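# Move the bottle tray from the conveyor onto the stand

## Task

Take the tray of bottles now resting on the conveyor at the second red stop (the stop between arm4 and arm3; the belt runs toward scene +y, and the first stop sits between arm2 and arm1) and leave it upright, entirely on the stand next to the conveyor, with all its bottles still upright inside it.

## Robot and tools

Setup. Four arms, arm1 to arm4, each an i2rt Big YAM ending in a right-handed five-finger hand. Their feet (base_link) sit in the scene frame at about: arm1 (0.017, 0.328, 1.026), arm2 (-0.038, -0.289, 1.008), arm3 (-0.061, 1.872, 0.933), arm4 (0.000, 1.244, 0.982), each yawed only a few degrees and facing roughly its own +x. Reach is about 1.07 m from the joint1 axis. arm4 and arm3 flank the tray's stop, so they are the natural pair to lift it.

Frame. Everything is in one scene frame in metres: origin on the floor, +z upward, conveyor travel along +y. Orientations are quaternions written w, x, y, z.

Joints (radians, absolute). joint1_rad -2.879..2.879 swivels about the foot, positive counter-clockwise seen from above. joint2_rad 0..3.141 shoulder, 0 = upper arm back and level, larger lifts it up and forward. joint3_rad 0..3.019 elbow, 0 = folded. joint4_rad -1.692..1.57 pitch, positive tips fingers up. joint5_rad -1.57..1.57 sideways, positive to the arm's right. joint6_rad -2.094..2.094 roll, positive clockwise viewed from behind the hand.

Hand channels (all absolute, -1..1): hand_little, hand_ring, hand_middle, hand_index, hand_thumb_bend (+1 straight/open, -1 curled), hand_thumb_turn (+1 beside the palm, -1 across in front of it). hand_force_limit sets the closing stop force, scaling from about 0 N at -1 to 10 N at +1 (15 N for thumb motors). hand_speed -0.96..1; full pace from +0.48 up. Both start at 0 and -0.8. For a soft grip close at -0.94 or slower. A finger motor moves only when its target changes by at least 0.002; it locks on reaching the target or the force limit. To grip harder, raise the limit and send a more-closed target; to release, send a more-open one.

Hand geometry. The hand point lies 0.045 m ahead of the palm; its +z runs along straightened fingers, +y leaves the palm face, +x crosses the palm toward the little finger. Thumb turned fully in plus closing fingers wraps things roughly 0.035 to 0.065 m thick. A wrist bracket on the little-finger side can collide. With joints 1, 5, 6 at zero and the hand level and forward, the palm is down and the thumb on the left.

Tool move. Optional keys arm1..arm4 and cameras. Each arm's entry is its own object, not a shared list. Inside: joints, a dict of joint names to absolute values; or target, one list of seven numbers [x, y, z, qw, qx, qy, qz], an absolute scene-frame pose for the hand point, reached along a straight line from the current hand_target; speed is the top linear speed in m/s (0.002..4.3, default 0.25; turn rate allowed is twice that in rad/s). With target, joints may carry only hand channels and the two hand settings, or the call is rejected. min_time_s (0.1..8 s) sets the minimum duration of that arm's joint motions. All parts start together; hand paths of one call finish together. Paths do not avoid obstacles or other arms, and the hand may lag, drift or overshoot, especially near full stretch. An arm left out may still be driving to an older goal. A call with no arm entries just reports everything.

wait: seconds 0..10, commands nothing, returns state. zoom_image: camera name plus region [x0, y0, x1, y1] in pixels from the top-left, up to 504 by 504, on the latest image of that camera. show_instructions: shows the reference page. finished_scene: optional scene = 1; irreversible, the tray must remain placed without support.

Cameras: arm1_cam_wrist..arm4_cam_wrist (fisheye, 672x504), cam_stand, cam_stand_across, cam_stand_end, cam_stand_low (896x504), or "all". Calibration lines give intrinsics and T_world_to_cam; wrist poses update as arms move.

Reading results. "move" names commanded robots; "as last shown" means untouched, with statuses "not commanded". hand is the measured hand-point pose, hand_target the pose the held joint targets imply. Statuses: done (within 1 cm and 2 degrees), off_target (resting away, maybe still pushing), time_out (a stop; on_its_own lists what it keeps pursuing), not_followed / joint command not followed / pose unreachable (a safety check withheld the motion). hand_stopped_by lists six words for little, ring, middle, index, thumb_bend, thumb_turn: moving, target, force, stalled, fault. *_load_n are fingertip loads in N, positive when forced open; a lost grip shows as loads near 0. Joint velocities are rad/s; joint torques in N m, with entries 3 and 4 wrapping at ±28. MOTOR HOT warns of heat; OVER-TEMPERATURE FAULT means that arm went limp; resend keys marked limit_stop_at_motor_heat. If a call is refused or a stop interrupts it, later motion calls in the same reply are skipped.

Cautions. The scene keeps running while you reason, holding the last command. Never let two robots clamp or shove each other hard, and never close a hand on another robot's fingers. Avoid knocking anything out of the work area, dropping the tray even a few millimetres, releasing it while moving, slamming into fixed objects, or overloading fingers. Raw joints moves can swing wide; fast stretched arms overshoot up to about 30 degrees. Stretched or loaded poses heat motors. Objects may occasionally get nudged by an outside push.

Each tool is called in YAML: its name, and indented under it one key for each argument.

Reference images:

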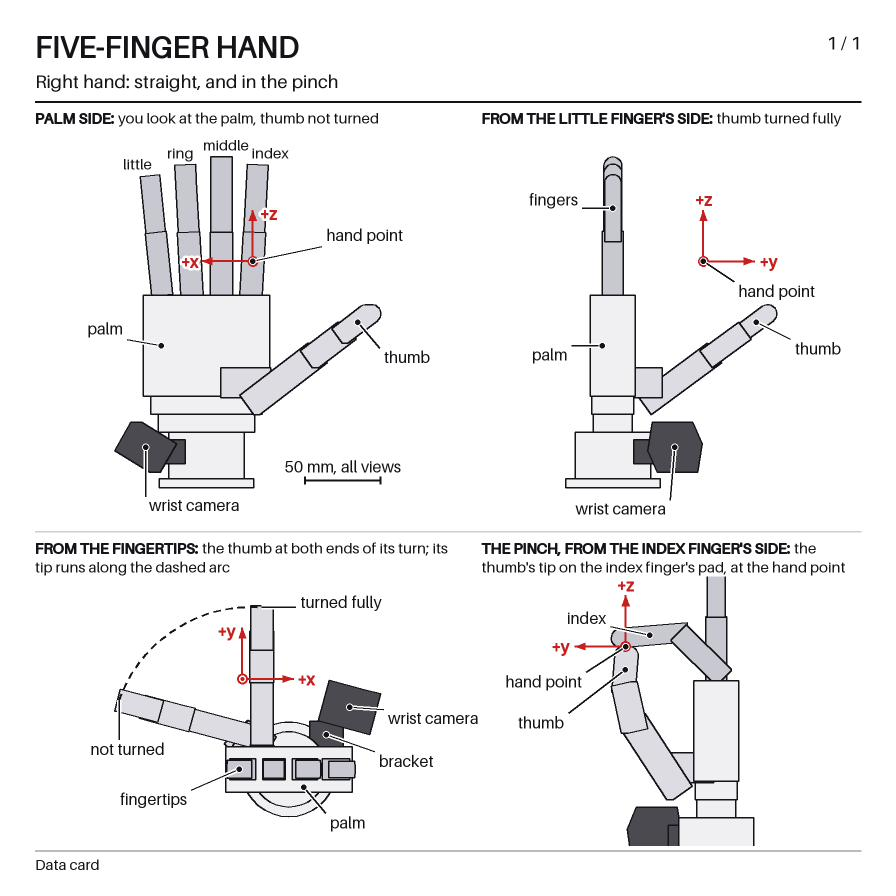

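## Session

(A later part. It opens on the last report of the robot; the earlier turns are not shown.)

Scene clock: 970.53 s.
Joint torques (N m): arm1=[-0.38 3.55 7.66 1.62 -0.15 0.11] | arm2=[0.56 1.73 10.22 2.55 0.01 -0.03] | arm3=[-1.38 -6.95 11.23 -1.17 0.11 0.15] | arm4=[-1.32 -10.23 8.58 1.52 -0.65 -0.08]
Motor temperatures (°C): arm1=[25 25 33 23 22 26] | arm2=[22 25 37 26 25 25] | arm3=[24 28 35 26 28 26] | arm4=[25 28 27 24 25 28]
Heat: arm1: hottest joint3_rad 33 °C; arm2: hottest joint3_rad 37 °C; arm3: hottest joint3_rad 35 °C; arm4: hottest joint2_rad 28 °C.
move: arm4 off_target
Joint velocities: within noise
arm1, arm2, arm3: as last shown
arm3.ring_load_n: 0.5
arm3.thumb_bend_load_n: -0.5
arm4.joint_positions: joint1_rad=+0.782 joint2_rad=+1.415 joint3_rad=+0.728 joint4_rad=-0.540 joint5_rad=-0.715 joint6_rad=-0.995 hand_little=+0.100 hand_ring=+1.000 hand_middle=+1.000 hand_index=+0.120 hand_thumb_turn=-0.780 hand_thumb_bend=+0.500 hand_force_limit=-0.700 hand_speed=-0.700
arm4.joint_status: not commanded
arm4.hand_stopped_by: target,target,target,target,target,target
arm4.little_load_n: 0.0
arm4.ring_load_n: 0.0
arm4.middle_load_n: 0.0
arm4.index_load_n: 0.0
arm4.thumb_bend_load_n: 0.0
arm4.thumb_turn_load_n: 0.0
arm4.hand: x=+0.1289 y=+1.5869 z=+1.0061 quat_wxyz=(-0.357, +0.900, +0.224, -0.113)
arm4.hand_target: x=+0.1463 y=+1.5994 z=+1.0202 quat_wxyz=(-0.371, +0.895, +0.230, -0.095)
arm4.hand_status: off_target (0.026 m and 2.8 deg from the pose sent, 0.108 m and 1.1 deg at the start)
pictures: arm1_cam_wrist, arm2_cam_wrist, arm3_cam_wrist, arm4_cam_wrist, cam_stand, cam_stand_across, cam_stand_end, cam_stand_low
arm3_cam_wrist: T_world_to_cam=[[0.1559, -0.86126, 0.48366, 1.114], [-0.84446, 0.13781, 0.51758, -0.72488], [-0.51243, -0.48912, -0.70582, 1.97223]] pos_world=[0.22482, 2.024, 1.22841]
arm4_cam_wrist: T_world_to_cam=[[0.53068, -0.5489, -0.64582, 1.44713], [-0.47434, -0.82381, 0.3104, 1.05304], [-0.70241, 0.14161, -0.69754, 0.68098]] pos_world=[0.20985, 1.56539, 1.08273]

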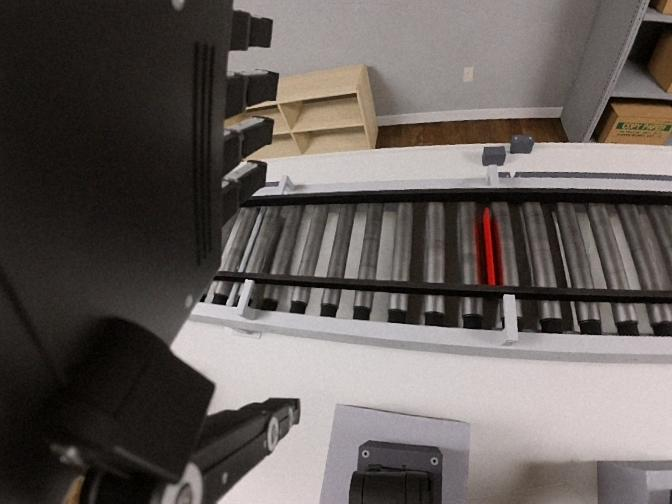

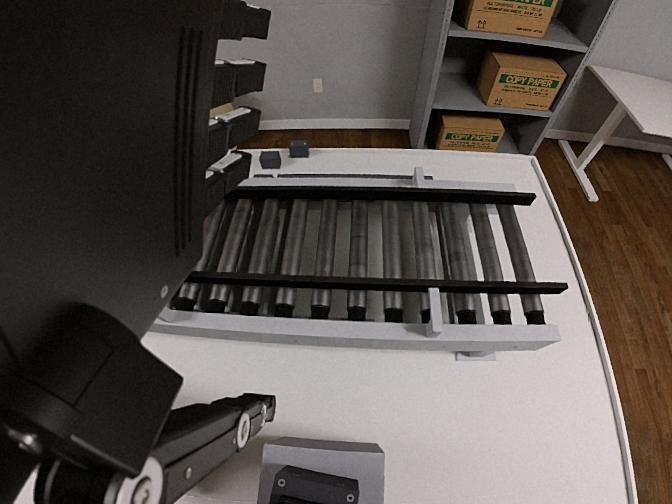

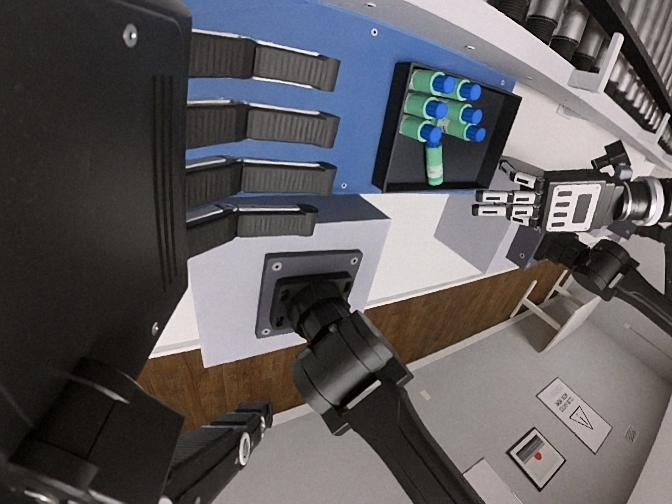

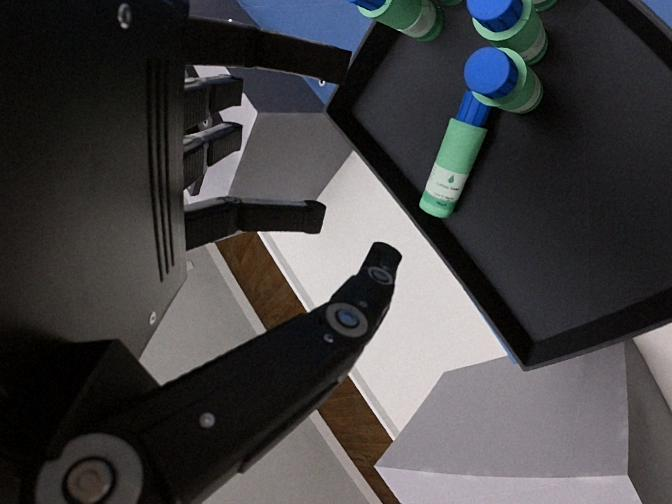

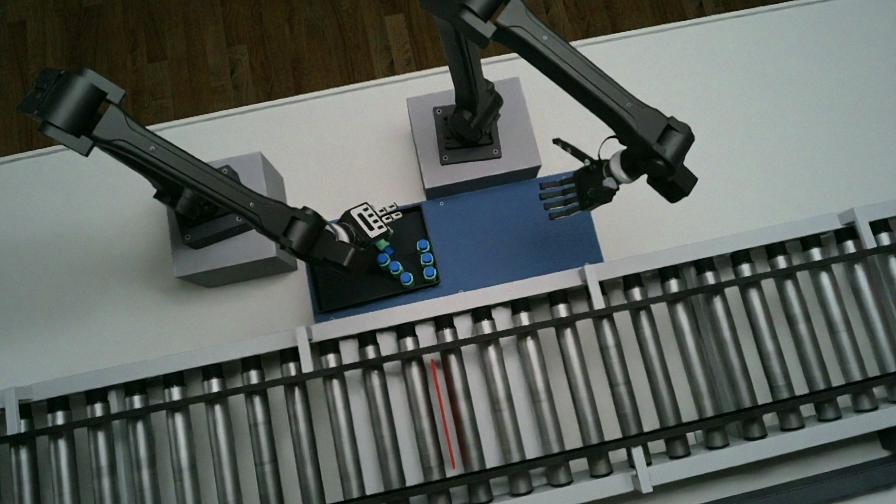

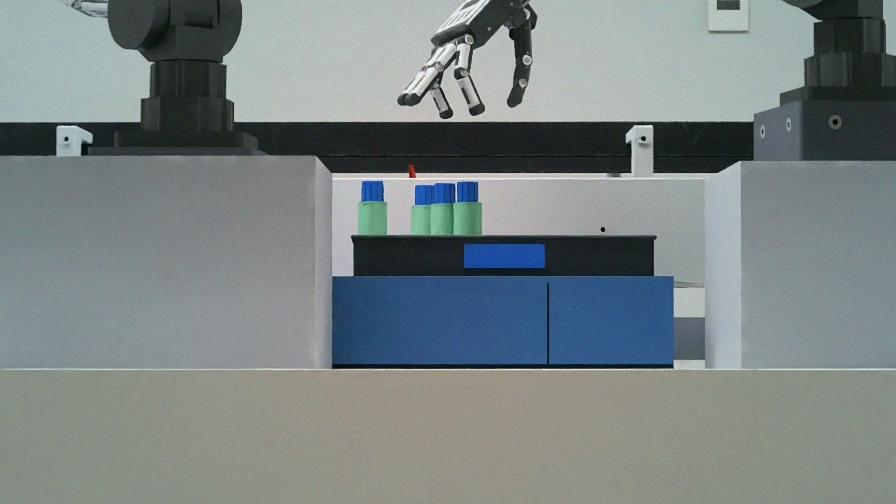

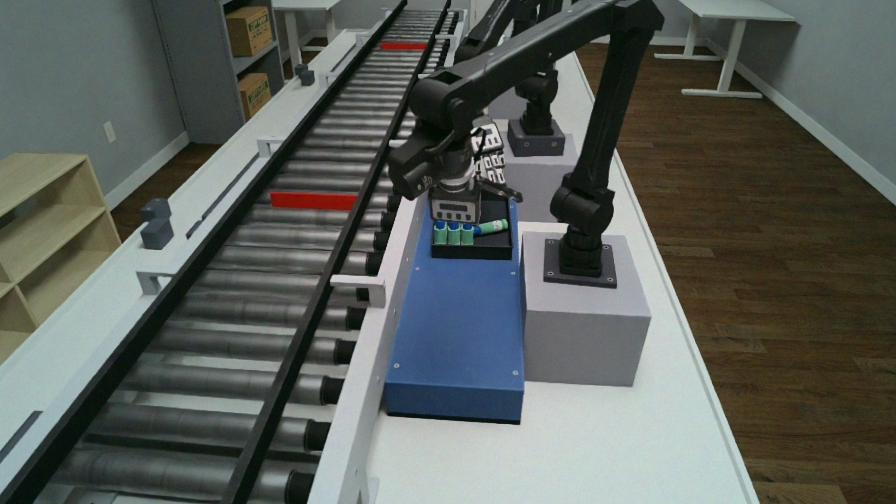

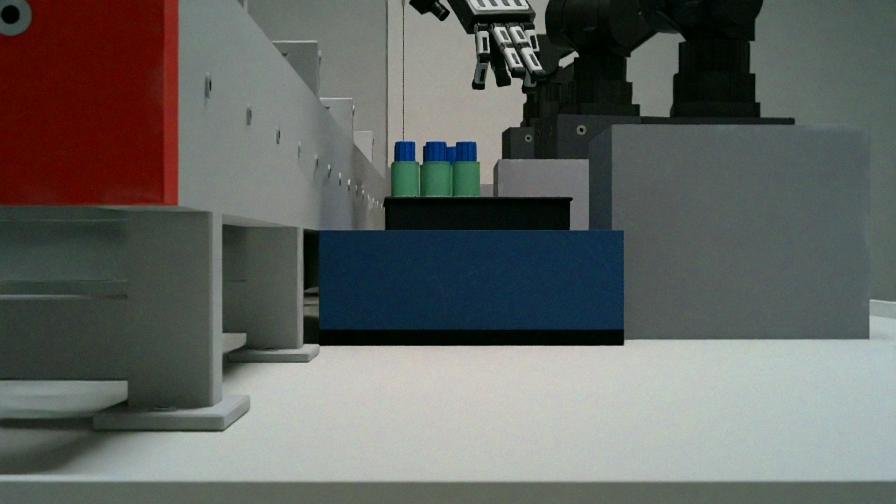

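zoom_image:
  camera: "cam_stand"
  region: [340, 200, 450, 310]

zoom_image:
  camera: "arm3_cam_wrist"
  region: [370, 50, 530, 200]

move:
  arm4: {"target": [0.10, 1.42, 1.20, -0.3707, 0.8949, 0.2298, -0.0952], "speed": 0.2}
  cameras: ["cam_stand"]

zoom_image:
  camera: "cam_stand"
  region: [340, 200, 450, 310]

move:
  cameras: []

Scaled by 4.582 from the camera's image (finer frame: 1280x720).

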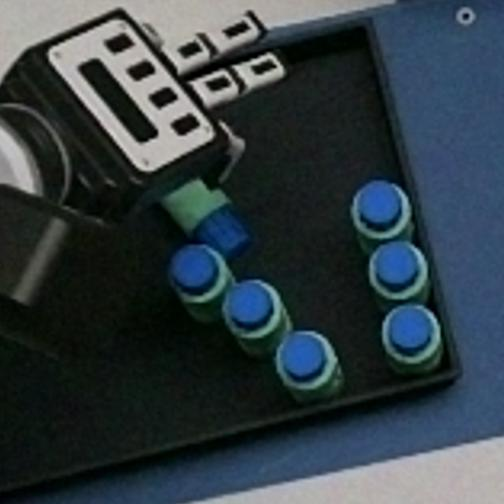

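Scaled by 3.150 from the camera's image (finer frame: 960x720).

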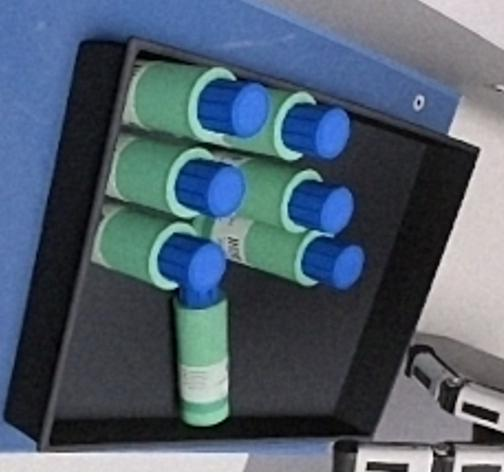

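Scene clock: 974.37 s.
Joint torques (N m): arm1=[-0.03 3.49 7.51 1.76 -0.12 0.09] | arm2=[0.21 1.79 10.19 2.55 0.01 -0.05] | arm3=[-1.44 -6.89 11.22 -1.16 0.11 0.16] | arm4=[-1.2 -2.9 10.44 1.05 -0.75 -0.12]
Motor temperatures (°C): arm1=[25 25 33 24 22 26] | arm2=[22 25 37 27 25 25] | arm3=[24 28 35 26 28 26] | arm4=[25 28 27 24 25 28]
Heat: arm1: hottest joint3_rad 33 °C; arm2: hottest joint3_rad 37 °C; arm3: hottest joint3_rad 35 °C; arm4: hottest joint2_rad 28 °C.
move: arm4 off_target
Joint velocities: within noise
arm1, arm2, arm3: as last shown
arm1.thumb_bend_load_n: 0.5
arm2.thumb_turn_load_n: 0.5
arm3.little_load_n: 0.5
arm3.thumb_bend_load_n: 0.0
arm4.joint_positions: joint1_rad=+0.409 joint2_rad=+0.842 joint3_rad=+0.826 joint4_rad=-1.563 joint5_rad=-0.792 joint6_rad=-1.500 hand_little=+0.100 hand_ring=+1.000 hand_middle=+1.000 hand_index=+0.120 hand_thumb_turn=-0.780 hand_thumb_bend=+0.500 hand_force_limit=-0.700 hand_speed=-0.700
arm4.joint_status: not commanded
arm4.hand_stopped_by: target,target,target,target,target,target
arm4.little_load_n: 0.0
arm4.ring_load_n: 0.0
arm4.middle_load_n: 0.0
arm4.index_load_n: 0.0
arm4.thumb_bend_load_n: 0.0
arm4.thumb_turn_load_n: 0.0
arm4.hand: x=+0.0861 y=+1.4146 z=+1.1827 quat_wxyz=(-0.362, +0.898, +0.223, -0.117)
arm4.hand_target: x=+0.0993 y=+1.4198 z=+1.1995 quat_wxyz=(-0.370, +0.895, +0.230, -0.095)
arm4.hand_status: off_target (0.023 m and 2.8 deg from the pose sent, 0.258 m and 2.8 deg at the start)

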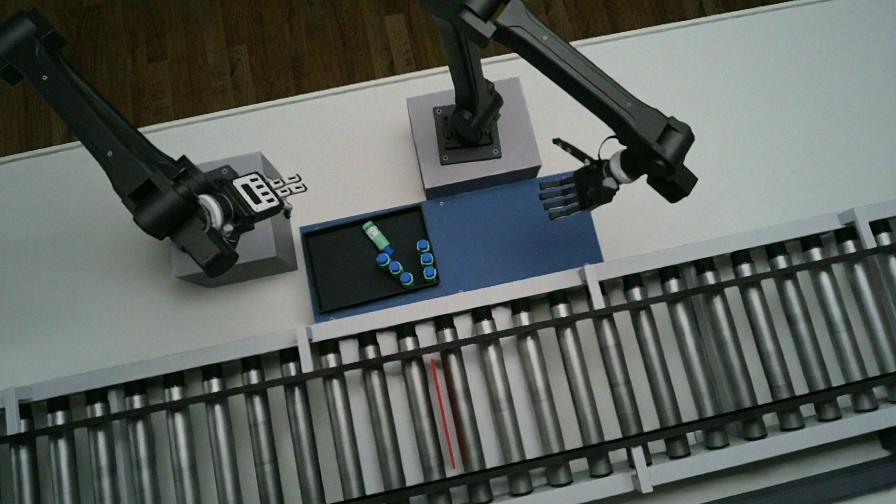

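Scaled by 4.582 from the camera's image (finer frame: 1280x720).

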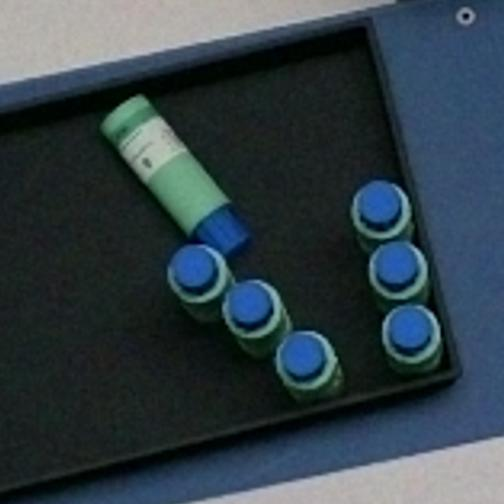

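Scene clock: 974.37 s.
Joint torques (N m): arm1=[-0.03 3.49 7.51 1.76 -0.12 0.09] | arm2=[0.21 1.79 10.19 2.55 0.01 -0.05] | arm3=[-1.44 -6.89 11.22 -1.16 0.11 0.16] | arm4=[-1.2 -2.9 10.44 1.05 -0.75 -0.12]
Motor temperatures (°C): arm1=[25 25 33 24 22 26] | arm2=[22 25 37 27 25 25] | arm3=[24 28 35 26 28 26] | arm4=[25 28 27 24 25 28]
Heat: arm1: hottest joint3_rad 33 °C; arm2: hottest joint3_rad 37 °C; arm3: hottest joint3_rad 35 °C; arm4: hottest joint2_rad 28 °C.
Joint velocities: within noise
arm1.joint_positions: joint1_rad=+0.098 joint2_rad=+0.547 joint3_rad=+1.374 joint4_rad=-1.301 joint5_rad=-0.090 joint6_rad=-1.151 hand_little=+1.000 hand_ring=+1.000 hand_middle=+1.000 hand_index=+1.000 hand_thumb_turn=+1.000 hand_thumb_bend=+1.000 hand_force_limit=+0.000 hand_speed=-0.800
arm1.joint_status: not commanded
arm1.hand_stopped_by: target,target,target,target,target,target
arm1.little_load_n: 0.0
arm1.ring_load_n: 0.0
arm1.middle_load_n: 0.0
arm1.index_load_n: 0.0
arm1.thumb_bend_load_n: 0.5
arm1.thumb_turn_load_n: 0.0
arm1.hand: x=+0.2290 y=+0.3345 z=+1.5209 quat_wxyz=(-0.189, +0.849, -0.087, +0.486) (m; scene frame)
arm1.hand_target: x=+0.2278 y=+0.3343 z=+1.5297 quat_wxyz=(-0.191, +0.843, -0.086, +0.495) (m; scene frame)
arm1.hand_status: not commanded
arm2.joint_positions: joint1_rad=-0.023 joint2_rad=+0.637 joint3_rad=+1.321 joint4_rad=-1.164 joint5_rad=-0.169 joint6_rad=-1.285 hand_little=+1.000 hand_ring=+1.000 hand_middle=+1.000 hand_index=+1.000 hand_thumb_turn=+1.000 hand_thumb_bend=+1.000 hand_force_limit=+0.000 hand_speed=-0.800
arm2.joint_status: not commanded
arm2.hand_stopped_by: target,target,target,target,target,target
arm2.little_load_n: 0.0
arm2.ring_load_n: 0.0
arm2.middle_load_n: 0.0
arm2.index_load_n: 0.0
arm2.thumb_bend_load_n: 0.0
arm2.thumb_turn_load_n: 0.5
arm2.hand: x=+0.2284 y=-0.3437 z=+1.4937 quat_wxyz=(-0.109, +0.840, -0.138, +0.514) (m; scene frame)
arm2.hand_target: x=+0.2275 y=-0.3436 z=+1.5044 quat_wxyz=(-0.110, +0.834, -0.136, +0.524) (m; scene frame)
arm2.hand_status: not commanded
arm3.joint_positions: joint1_rad=+0.826 joint2_rad=+1.357 joint3_rad=+1.116 joint4_rad=-1.653 joint5_rad=+0.340 joint6_rad=-0.704 hand_little=+0.191 hand_ring=+0.210 hand_middle=+0.210 hand_index=+0.210 hand_thumb_turn=+1.000 hand_thumb_bend=+1.000 hand_force_limit=+0.700 hand_speed=-0.850
arm3.joint_status: not commanded
arm3.hand_stopped_by: target,target,target,target,target,target
arm3.little_load_n: 0.5
arm3.ring_load_n: 0.5
arm3.middle_load_n: 0.0
arm3.index_load_n: 0.0
arm3.thumb_bend_load_n: 0.0
arm3.thumb_turn_load_n: 0.0
arm3.hand: x=+0.1649 y=+1.9709 z=+1.1426 quat_wxyz=(+0.225, +0.974, -0.034, +0.016) (m; scene frame)
arm3.hand_target: x=+0.1698 y=+1.9798 z=+1.1498 quat_wxyz=(+0.220, +0.975, -0.038, +0.022) (m; scene frame)
arm3.hand_status: not commanded
arm4.joint_positions: joint1_rad=+0.409 joint2_rad=+0.842 joint3_rad=+0.826 joint4_rad=-1.563 joint5_rad=-0.792 joint6_rad=-1.500 hand_little=+0.100 hand_ring=+1.000 hand_middle=+1.000 hand_index=+0.120 hand_thumb_turn=-0.780 hand_thumb_bend=+0.500 hand_force_limit=-0.700 hand_speed=-0.700
arm4.joint_status: not commanded
arm4.hand_stopped_by: target,target,target,target,target,target
arm4.little_load_n: 0.0
arm4.ring_load_n: 0.0
arm4.middle_load_n: 0.0
arm4.index_load_n: 0.0
arm4.thumb_bend_load_n: 0.0
arm4.thumb_turn_load_n: 0.0
arm4.hand: x=+0.0861 y=+1.4146 z=+1.1827 quat_wxyz=(-0.362, +0.898, +0.223, -0.117) (m; scene frame)
arm4.hand_target: x=+0.0993 y=+1.4198 z=+1.1995 quat_wxyz=(-0.370, +0.895, +0.230, -0.095) (m; scene frame)
arm4.hand_status: off_target (0.023 m and 2.8 deg from the pose sent, 0.258 m and 2.8 deg at the start)
pictures: none
No camera images: "cameras" was empty.

move:
  arm4: {"joints": {"joint1_rad": -0.4}, "min_time_s": 3}
  arm3: {"joints": {"joint1_rad": -0.89, "joint4_rad": -0.9, "joint5_rad": 0.0, "joint6_rad": 0.0, "hand_thumb_turn": -0.8, "hand_thumb_bend": 0.8, "hand_speed": 0.0, "hand_force_limit": 0.0}, "min_time_s": 4}
  cameras: ["cam_stand", "arm3_cam_wrist", "cam_stand_end"]

Scene clock: 984.30 s.
Joint torques (N m): arm1=[0.21 3.78 7.68 1.76 -0.18 0.04] | arm2=[0.26 1.9 10.24 2.62 0.01 -0.04] | arm3=[-1.9 -8.53 12.48 1.52 -0.22 0.17] | arm4=[-0.91 -2.9 10.45 1.06 -0.75 -0.09]
Motor temperatures (°C): arm1=[25 25 33 24 22 26] | arm2=[22 25 37 27 25 25] | arm3=[24 28 35 26 28 26] | arm4=[25 27 29 24 25 28]
Heat: arm1: hottest joint3_rad 33 °C; arm2: hottest joint3_rad 37 °C; arm3: hottest joint3_rad 35 °C; arm4: hottest joint3_rad 29 °C.
move: arm3 done; arm4 done
Joint velocities: within noise
arm1, arm2: as last shown
arm1.little_load_n: -0.5
arm1.thumb_bend_load_n: 0.0
arm2.thumb_turn_load_n: 0.0
arm3.joint_positions: joint1_rad=-0.890 joint2_rad=+1.357 joint3_rad=+1.116 joint4_rad=-0.915 joint5_rad=+0.002 joint6_rad=-0.014 hand_little=+0.191 hand_ring=+0.210 hand_middle=+0.210 hand_index=+0.210 hand_thumb_turn=-0.800 hand_thumb_bend=+0.800 hand_force_limit=+0.000 hand_speed=+0.000
arm3.joint_status: all done
arm3.hand_stopped_by: target,target,target,target,target,target
arm3.little_load_n: 0.0
arm3.ring_load_n: 0.0
arm3.middle_load_n: 0.0
arm3.index_load_n: 0.5
arm3.thumb_bend_load_n: 0.0
arm3.thumb_turn_load_n: -0.5
arm3.hand: x=+0.2045 y=+1.5301 z=+1.0868 quat_wxyz=(-0.064, +0.294, -0.934, +0.195)
arm3.hand_target: x=+0.2152 y=+1.5162 z=+1.0985 quat_wxyz=(-0.073, +0.286, -0.932, +0.212)
arm3.hand_status: not commanded
arm4.joint_positions: joint1_rad=-0.385 joint2_rad=+0.842 joint3_rad=+0.826 joint4_rad=-1.563 joint5_rad=-0.792 joint6_rad=-1.500 hand_little=+0.100 hand_ring=+1.000 hand_middle=+1.000 hand_index=+0.120 hand_thumb_turn=-0.780 hand_thumb_bend=+0.500 hand_force_limit=-0.700 hand_speed=-0.700
arm4.joint_status: all done
arm4.hand_stopped_by: target,target,target,target,target,target
arm4.little_load_n: 0.5
arm4.ring_load_n: 0.0
arm4.middle_load_n: 0.0
arm4.index_load_n: -0.5
arm4.thumb_bend_load_n: 0.0
arm4.thumb_turn_load_n: 0.0
arm4.hand: x=+0.1804 y=+1.3007 z=+1.1846 quat_wxyz=(-0.383, +0.912, -0.140, +0.035)
arm4.hand_target: x=+0.1931 y=+1.2952 z=+1.2015 quat_wxyz=(-0.383, +0.913, -0.132, +0.058)
arm4.hand_status: not commanded
pictures: arm3_cam_wrist, cam_stand, cam_stand_end
arm3_cam_wrist: T_world_to_cam=[[-0.70837, 0.61711, -0.34261, -0.4322], [0.46453, 0.77305, 0.43198, -1.74844], [0.53143, 0.14686, -0.83427, 0.69051]] pos_world=[0.13908, 1.51694, 1.18329]

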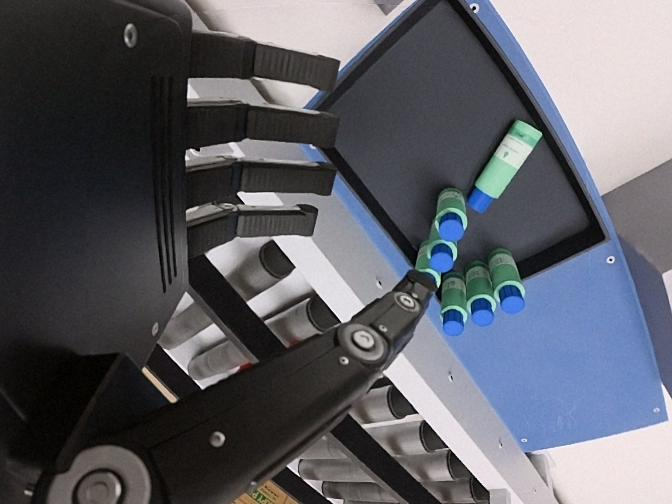

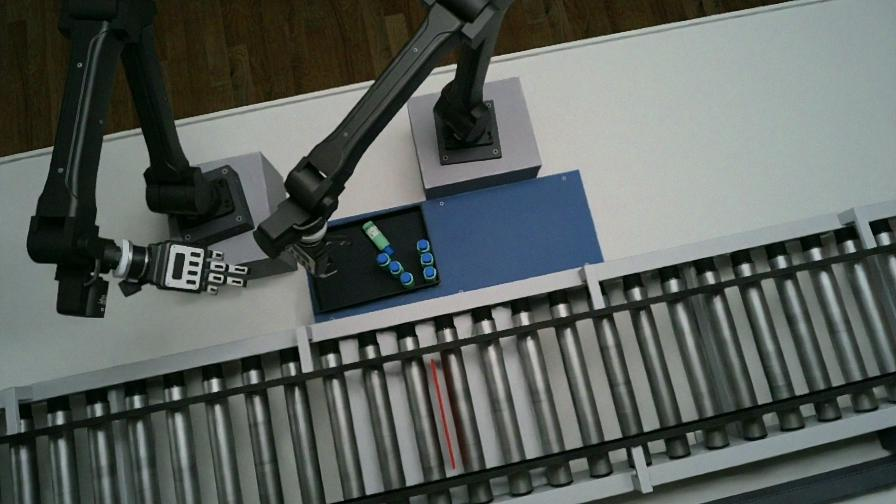

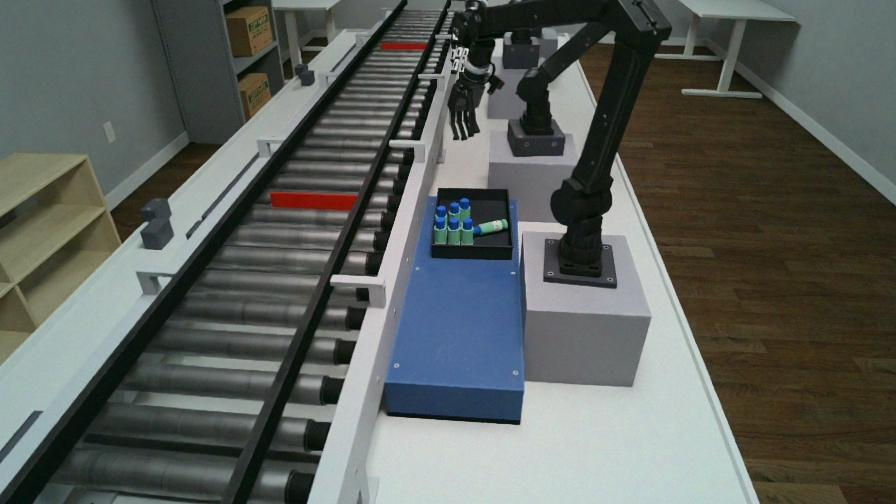

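move:
  arm3: {"target": [0.152, 1.605, 0.98, -0.1244, 0.2154, -0.8388, 0.4843], "speed": 0.12, "joints": {"hand_little": 1.0, "hand_ring": 1.0, "hand_middle": 1.0, "hand_index": 0.2, "hand_thumb_bend": 0.75}}
  cameras: ["cam_stand", "arm3_cam_wrist", "cam_stand_across"]

Scene clock: 989.03 s.
Joint torques (N m): arm1=[0.03 3.31 7.45 1.57 -0.18 0.06] | arm2=[0.15 1.61 10.22 2.55 0.03 -0.04] | arm3=[-1.03 -2.78 8.31 2.61 0.05 0.16] | arm4=[-0.97 -2.84 10.47 1.05 -0.75 -0.08]
Motor temperatures (°C): arm1=[25 25 33 24 22 26] | arm2=[22 25 37 27 25 25] | arm3=[24 28 35 26 28 26] | arm4=[25 27 30 24 25 28]
Heat: arm1: hottest joint3_rad 33 °C; arm2: hottest joint3_rad 37 °C; arm3: hottest joint3_rad 35 °C; arm4: hottest joint3_rad 30 °C.
move: arm3 done
Joint velocities: within noise
arm1, arm2, arm4: as last shown
arm1.little_load_n: 0.0
arm2.middle_load_n: 0.5
arm3.joint_positions: joint1_rad=-0.846 joint2_rad=+0.884 joint3_rad=+0.227 joint4_rad=+0.106 joint5_rad=+0.136 joint6_rad=+0.051 hand_little=+1.000 hand_ring=+1.000 hand_middle=+1.000 hand_index=+0.200 hand_thumb_turn=-0.800 hand_thumb_bend=+0.750 hand_force_limit=+0.000 hand_speed=+0.000
arm3.joint_status: all done
arm3.hand_stopped_by: target,target,target,target,target,target
arm3.little_load_n: 0.0
arm3.ring_load_n: 0.0
arm3.middle_load_n: 0.0
arm3.index_load_n: 0.0
arm3.thumb_bend_load_n: 0.0
arm3.thumb_turn_load_n: 0.0
arm3.hand: x=+0.1458 y=+1.6055 z=+0.9743 quat_wxyz=(-0.115, +0.219, -0.844, +0.475)
arm3.hand_target: x=+0.1519 y=+1.6051 z=+0.9800 quat_wxyz=(-0.125, +0.215, -0.839, +0.484)
arm3.hand_status: done (0.008 m and 1.6 deg from the pose sent, 0.141 m and 36.9 deg at the start)
arm4.little_load_n: 0.0
arm4.index_load_n: 0.0
pictures: arm3_cam_wrist, cam_stand, cam_stand_across
arm3_cam_wrist: T_world_to_cam=[[-0.4751, 0.37024, -0.79825, 0.24746], [0.4657, 0.8755, 0.1289, -1.60022], [0.7466, -0.3105, -0.58837, 1.08008]] pos_world=[0.0564, 1.64475, 1.0393]

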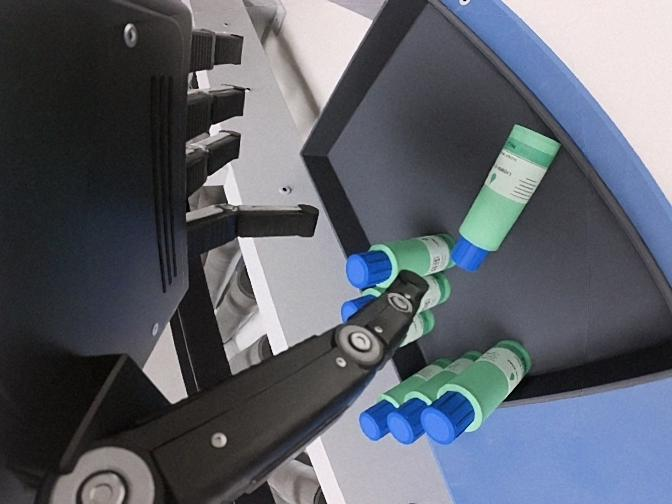

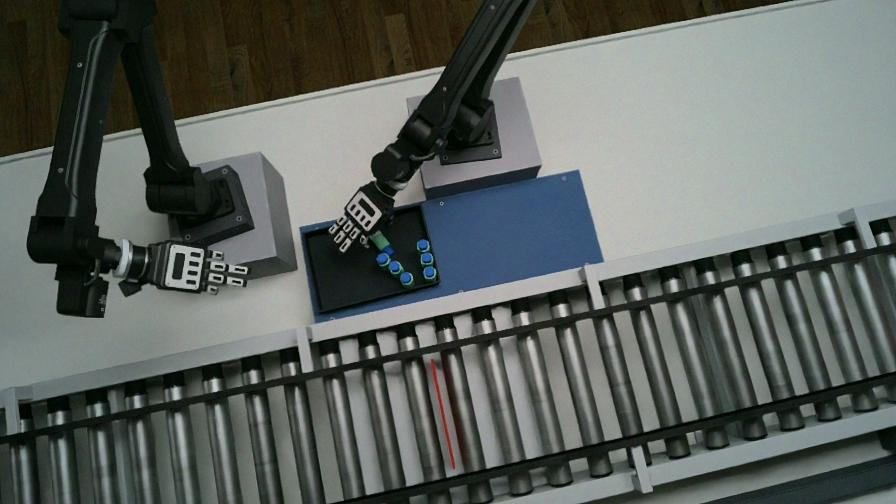

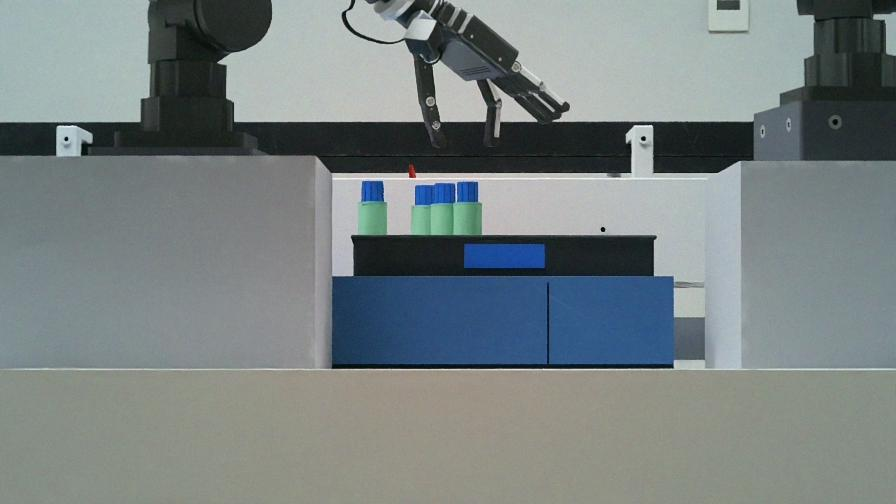

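move:
  arm3: {"target": [0.154, 1.611, 0.885, -0.1244, 0.2154, -0.8388, 0.4843], "speed": 0.08}
  cameras: ["cam_stand", "arm3_cam_wrist", "cam_stand_across", "cam_stand_end", "arm4_cam_wrist"]

zoom_image:
  camera: "arm3_cam_wrist"
  region: [250, 100, 600, 450]

zoom_image:
  camera: "cam_stand"
  region: [300, 180, 450, 330]

zoom_image:
  camera: "cam_stand_across"
  region: [350, 100, 600, 280]

Scene clock: 993.27 s.
Joint torques (N m): arm1=[-0.26 3.6 7.5 1.63 -0.14 0.03] | arm2=[0.5 1.55 10.22 2.58 0 -0.04] | arm3=[-0.97 -4.31 2.93 2.63 0.06 0.16] | arm4=[-1.03 -2.9 10.47 1.06 -0.75 -0.08]
Motor temperatures (°C): arm1=[25 25 33 24 22 26] | arm2=[22 25 37 27 25 25] | arm3=[24 28 35 26 28 26] | arm4=[25 27 30 24 25 28]
Heat: arm1: hottest joint3_rad 33 °C; arm2: hottest joint3_rad 37 °C; arm3: hottest joint3_rad 35 °C; arm4: hottest joint3_rad 30 °C.
move: arm3 done
Joint velocities: within noise
arm1, arm2, arm4: as last shown
arm2.ring_load_n: -0.5
arm2.middle_load_n: 0.0
arm2.index_load_n: -0.5
arm3.joint_positions: joint1_rad=-0.826 joint2_rad=+1.479 joint3_rad=+0.118 joint4_rad=+0.830 joint5_rad=+0.154 joint6_rad=+0.061 hand_little=+1.000 hand_ring=+1.000 hand_middle=+1.000 hand_index=+0.200 hand_thumb_turn=-0.800 hand_thumb_bend=+0.750 hand_force_limit=+0.000 hand_speed=+0.000
arm3.joint_status: not commanded
arm3.hand_stopped_by: target,target,target,target,target,target
arm3.little_load_n: 0.0
arm3.ring_load_n: 0.0
arm3.middle_load_n: 0.0
arm3.index_load_n: 0.0
arm3.thumb_bend_load_n: 0.0
arm3.thumb_turn_load_n: 0.0
arm3.hand: x=+0.1506 y=+1.6076 z=+0.8852 quat_wxyz=(-0.118, +0.217, -0.840, +0.484)
arm3.hand_target: x=+0.1539 y=+1.6109 z=+0.8851 quat_wxyz=(-0.124, +0.215, -0.839, +0.484)
arm3.hand_status: done (0.005 m and 0.8 deg from the pose sent, 0.090 m and 1.6 deg at the start)
pictures: arm3_cam_wrist, arm4_cam_wrist, cam_stand, cam_stand_across, cam_stand_end
arm3_cam_wrist: T_world_to_cam=[[-0.46563, 0.35759, -0.80952, 0.20674], [0.46478, 0.87724, 0.12017, -1.58771], [0.75311, -0.32029, -0.57467, 1.02747]] pos_world=[0.0604, 1.64796, 0.9486]
arm4_cam_wrist: T_world_to_cam=[[-0.01339, -0.74947, -0.6619, 1.75612], [-0.92186, -0.24713, 0.29848, 0.13103], [-0.38728, 0.61418, -0.6876, 0.19894]] pos_world=[0.22136, 1.22635, 1.26006]

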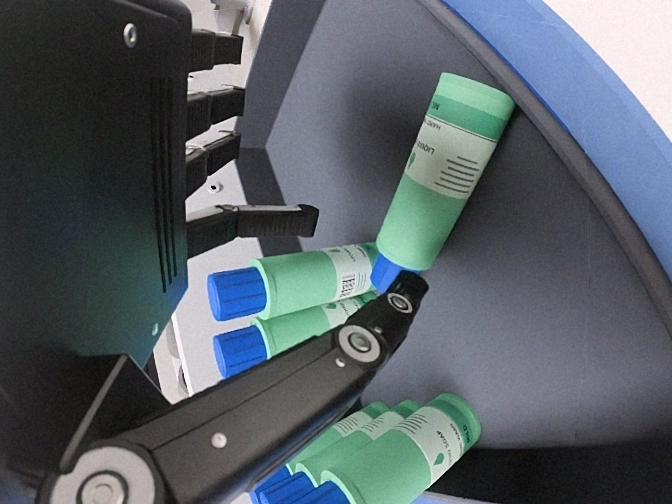

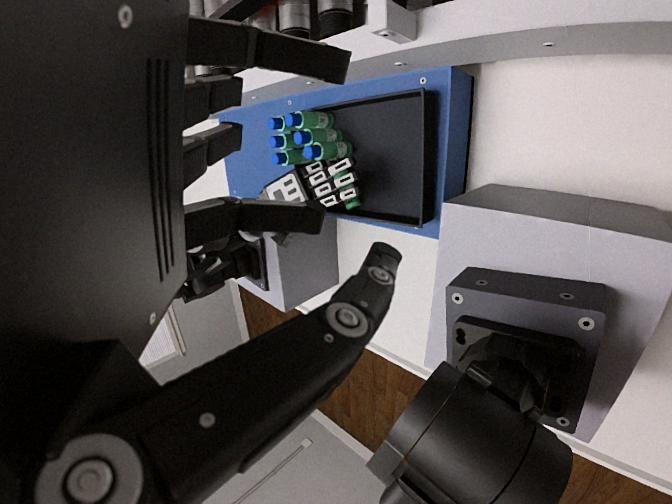

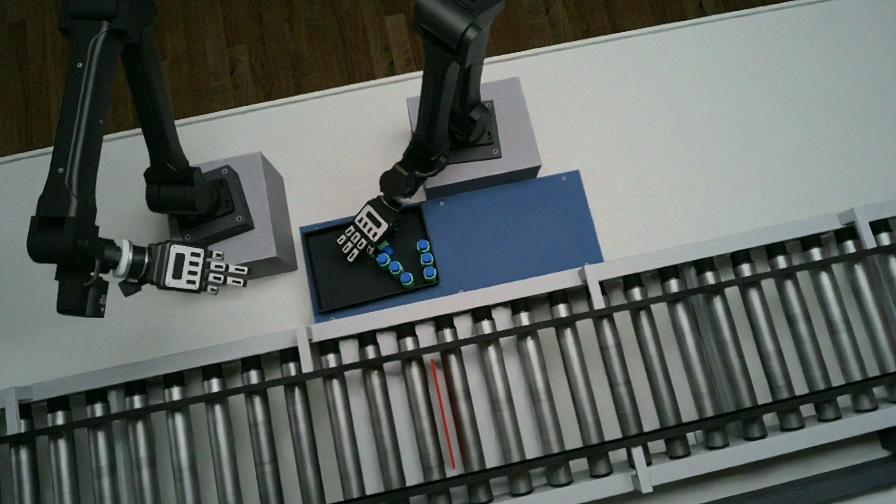

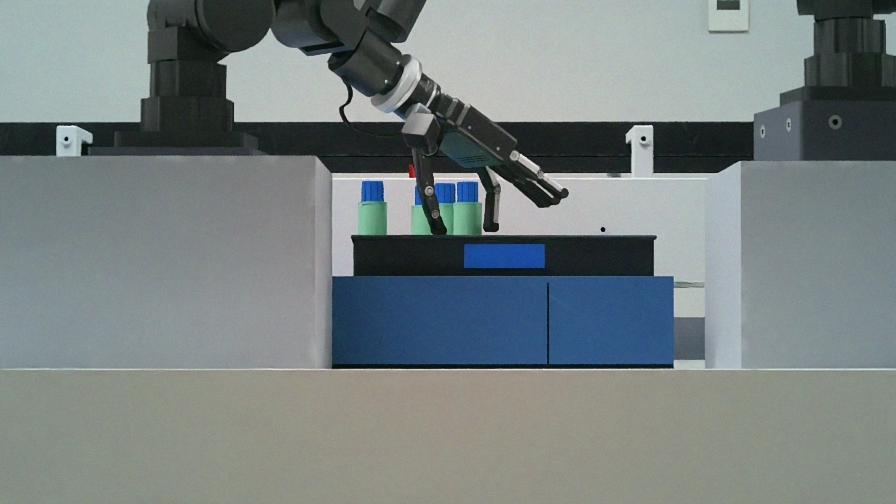

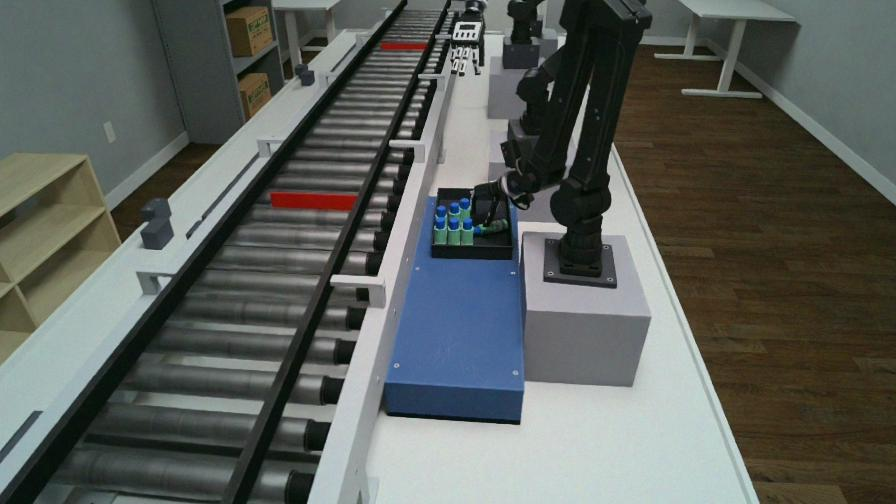

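Scaled by 1.440 from the camera's image (finer frame: 960x720).

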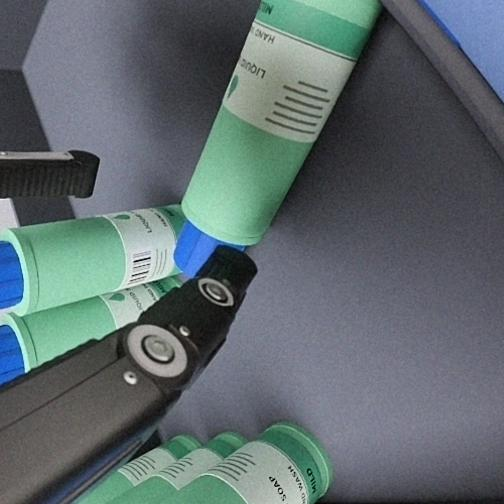

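Scaled by 3.360 from the camera's image (finer frame: 1280x720).

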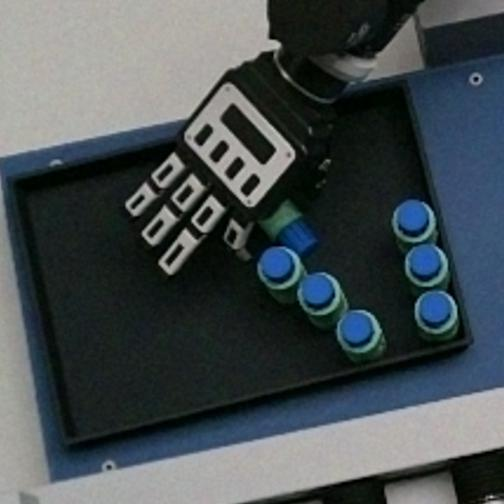

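Scaled by 2.016 from the camera's image (finer frame: 1280x720).

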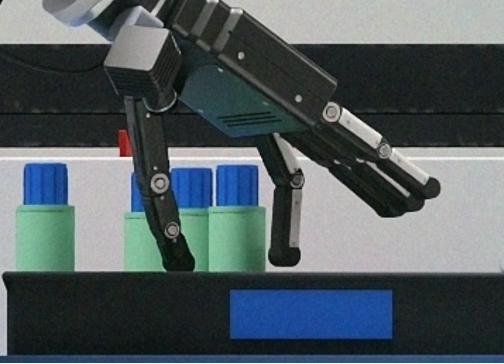

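move:
  arm3: {"target": [0.154, 1.613, 0.856, -0.1244, 0.2154, -0.8388, 0.4843], "speed": 0.05}
  cameras: ["arm3_cam_wrist", "cam_stand_across", "cam_stand"]

zoom_image:
  camera: "arm3_cam_wrist"
  region: [250, 50, 550, 350]

zoom_image:
  camera: "cam_stand_across"
  region: [350, 100, 600, 280]

Scene clock: 998.30 s.
Joint torques (N m): arm1=[0.03 4.13 7.73 1.69 -0.19 0.09] | arm2=[0.56 1.32 10.21 2.58 0.02 -0.04] | arm3=[-0.91 -5.48 0.75 2.66 0.07 0.15] | arm4=[-1.03 -2.84 10.47 1.05 -0.75 -0.08]
Motor temperatures (°C): arm1=[25 25 33 24 22 26] | arm2=[22 25 37 27 25 25] | arm3=[24 28 35 26 28 26] | arm4=[25 27 31 24 25 28]
Heat: arm1: hottest joint3_rad 33 °C; arm2: hottest joint3_rad 37 °C; arm3: hottest joint3_rad 35 °C; arm4: hottest joint3_rad 31 °C.
move: arm3 done
Joint velocities: within noise
arm1, arm2, arm4: as last shown
arm2.ring_load_n: 0.0
arm2.index_load_n: 0.0
arm2.thumb_turn_load_n: 0.5
arm3.joint_positions: joint1_rad=-0.821 joint2_rad=+1.742 joint3_rad=+0.118 joint4_rad=+1.091 joint5_rad=+0.158 joint6_rad=+0.063 hand_little=+1.000 hand_ring=+1.000 hand_middle=+1.000 hand_index=+0.200 hand_thumb_turn=-0.800 hand_thumb_bend=+0.750 hand_force_limit=+0.000 hand_speed=+0.000
arm3.joint_status: not commanded
arm3.hand_stopped_by: target,target,target,target,target,target
arm3.little_load_n: 0.0
arm3.ring_load_n: 0.0
arm3.middle_load_n: -0.5
arm3.index_load_n: 0.0
arm3.thumb_bend_load_n: 0.5
arm3.thumb_turn_load_n: 0.0
arm3.hand: x=+0.1507 y=+1.6096 z=+0.8557 quat_wxyz=(-0.118, +0.217, -0.840, +0.483)
arm3.hand_target: x=+0.1540 y=+1.6129 z=+0.8561 quat_wxyz=(-0.124, +0.216, -0.839, +0.484)
arm3.hand_status: done (0.005 m and 0.8 deg from the pose sent, 0.030 m and 0.8 deg at the start)
pictures: arm3_cam_wrist, cam_stand, cam_stand_across
arm3_cam_wrist: T_world_to_cam=[[-0.46591, 0.35775, -0.80929, 0.18173], [0.46466, 0.87728, 0.1203, -1.58615], [0.75301, -0.31999, -0.57496, 1.01087]] pos_world=[0.0605, 1.64996, 0.9191]

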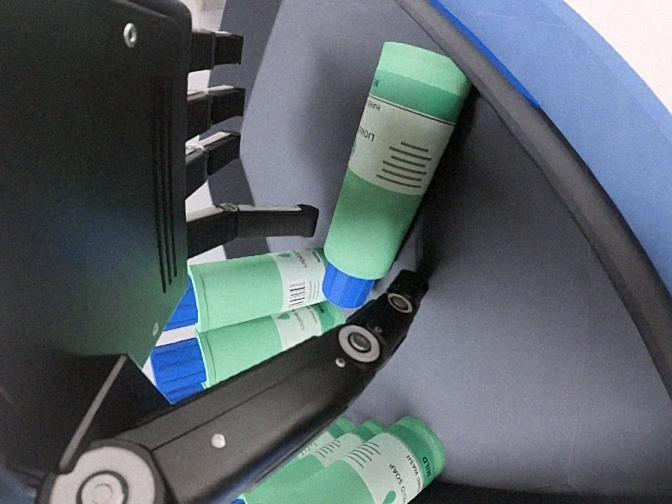

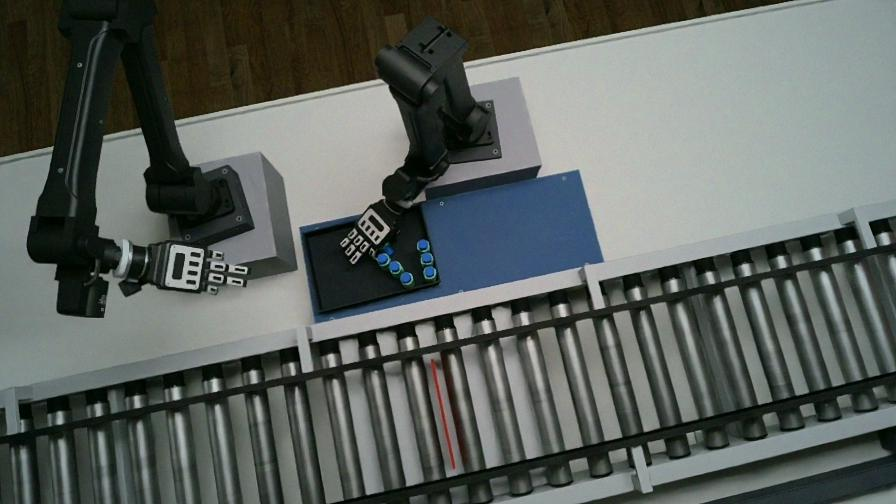

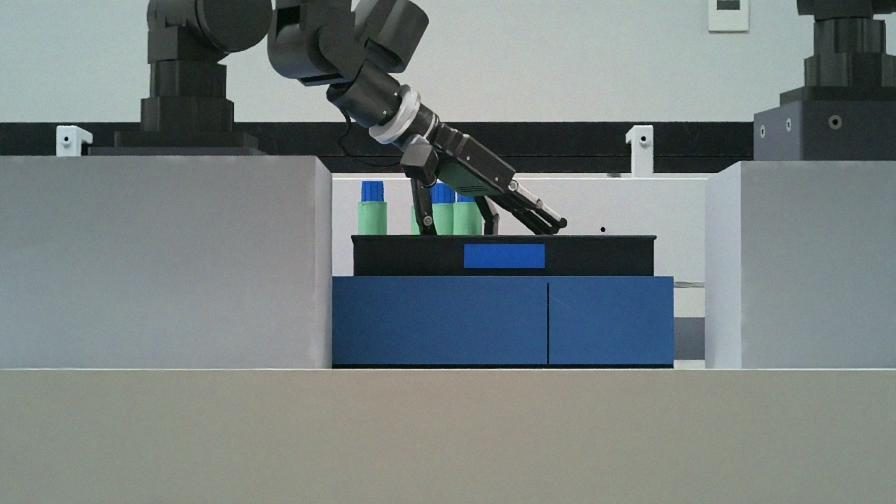

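Scaled by 1.680 from the camera's image (finer frame: 960x720).

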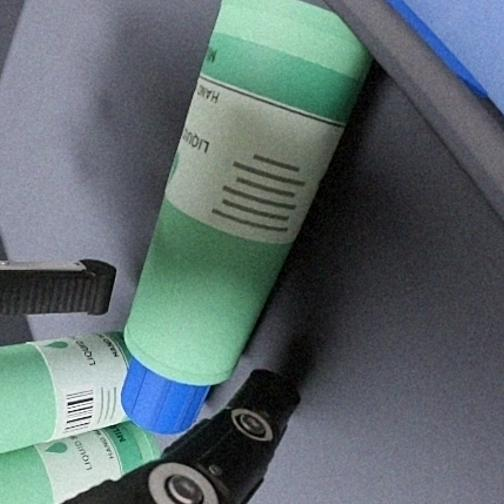

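Scaled by 2.016 from the camera's image (finer frame: 1280x720).

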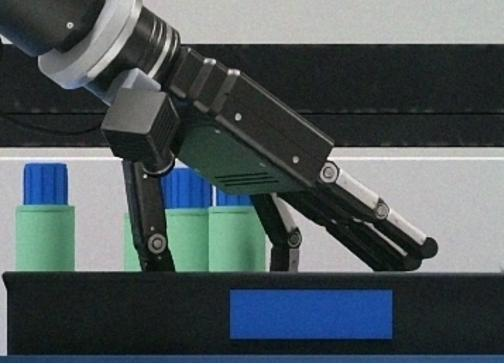

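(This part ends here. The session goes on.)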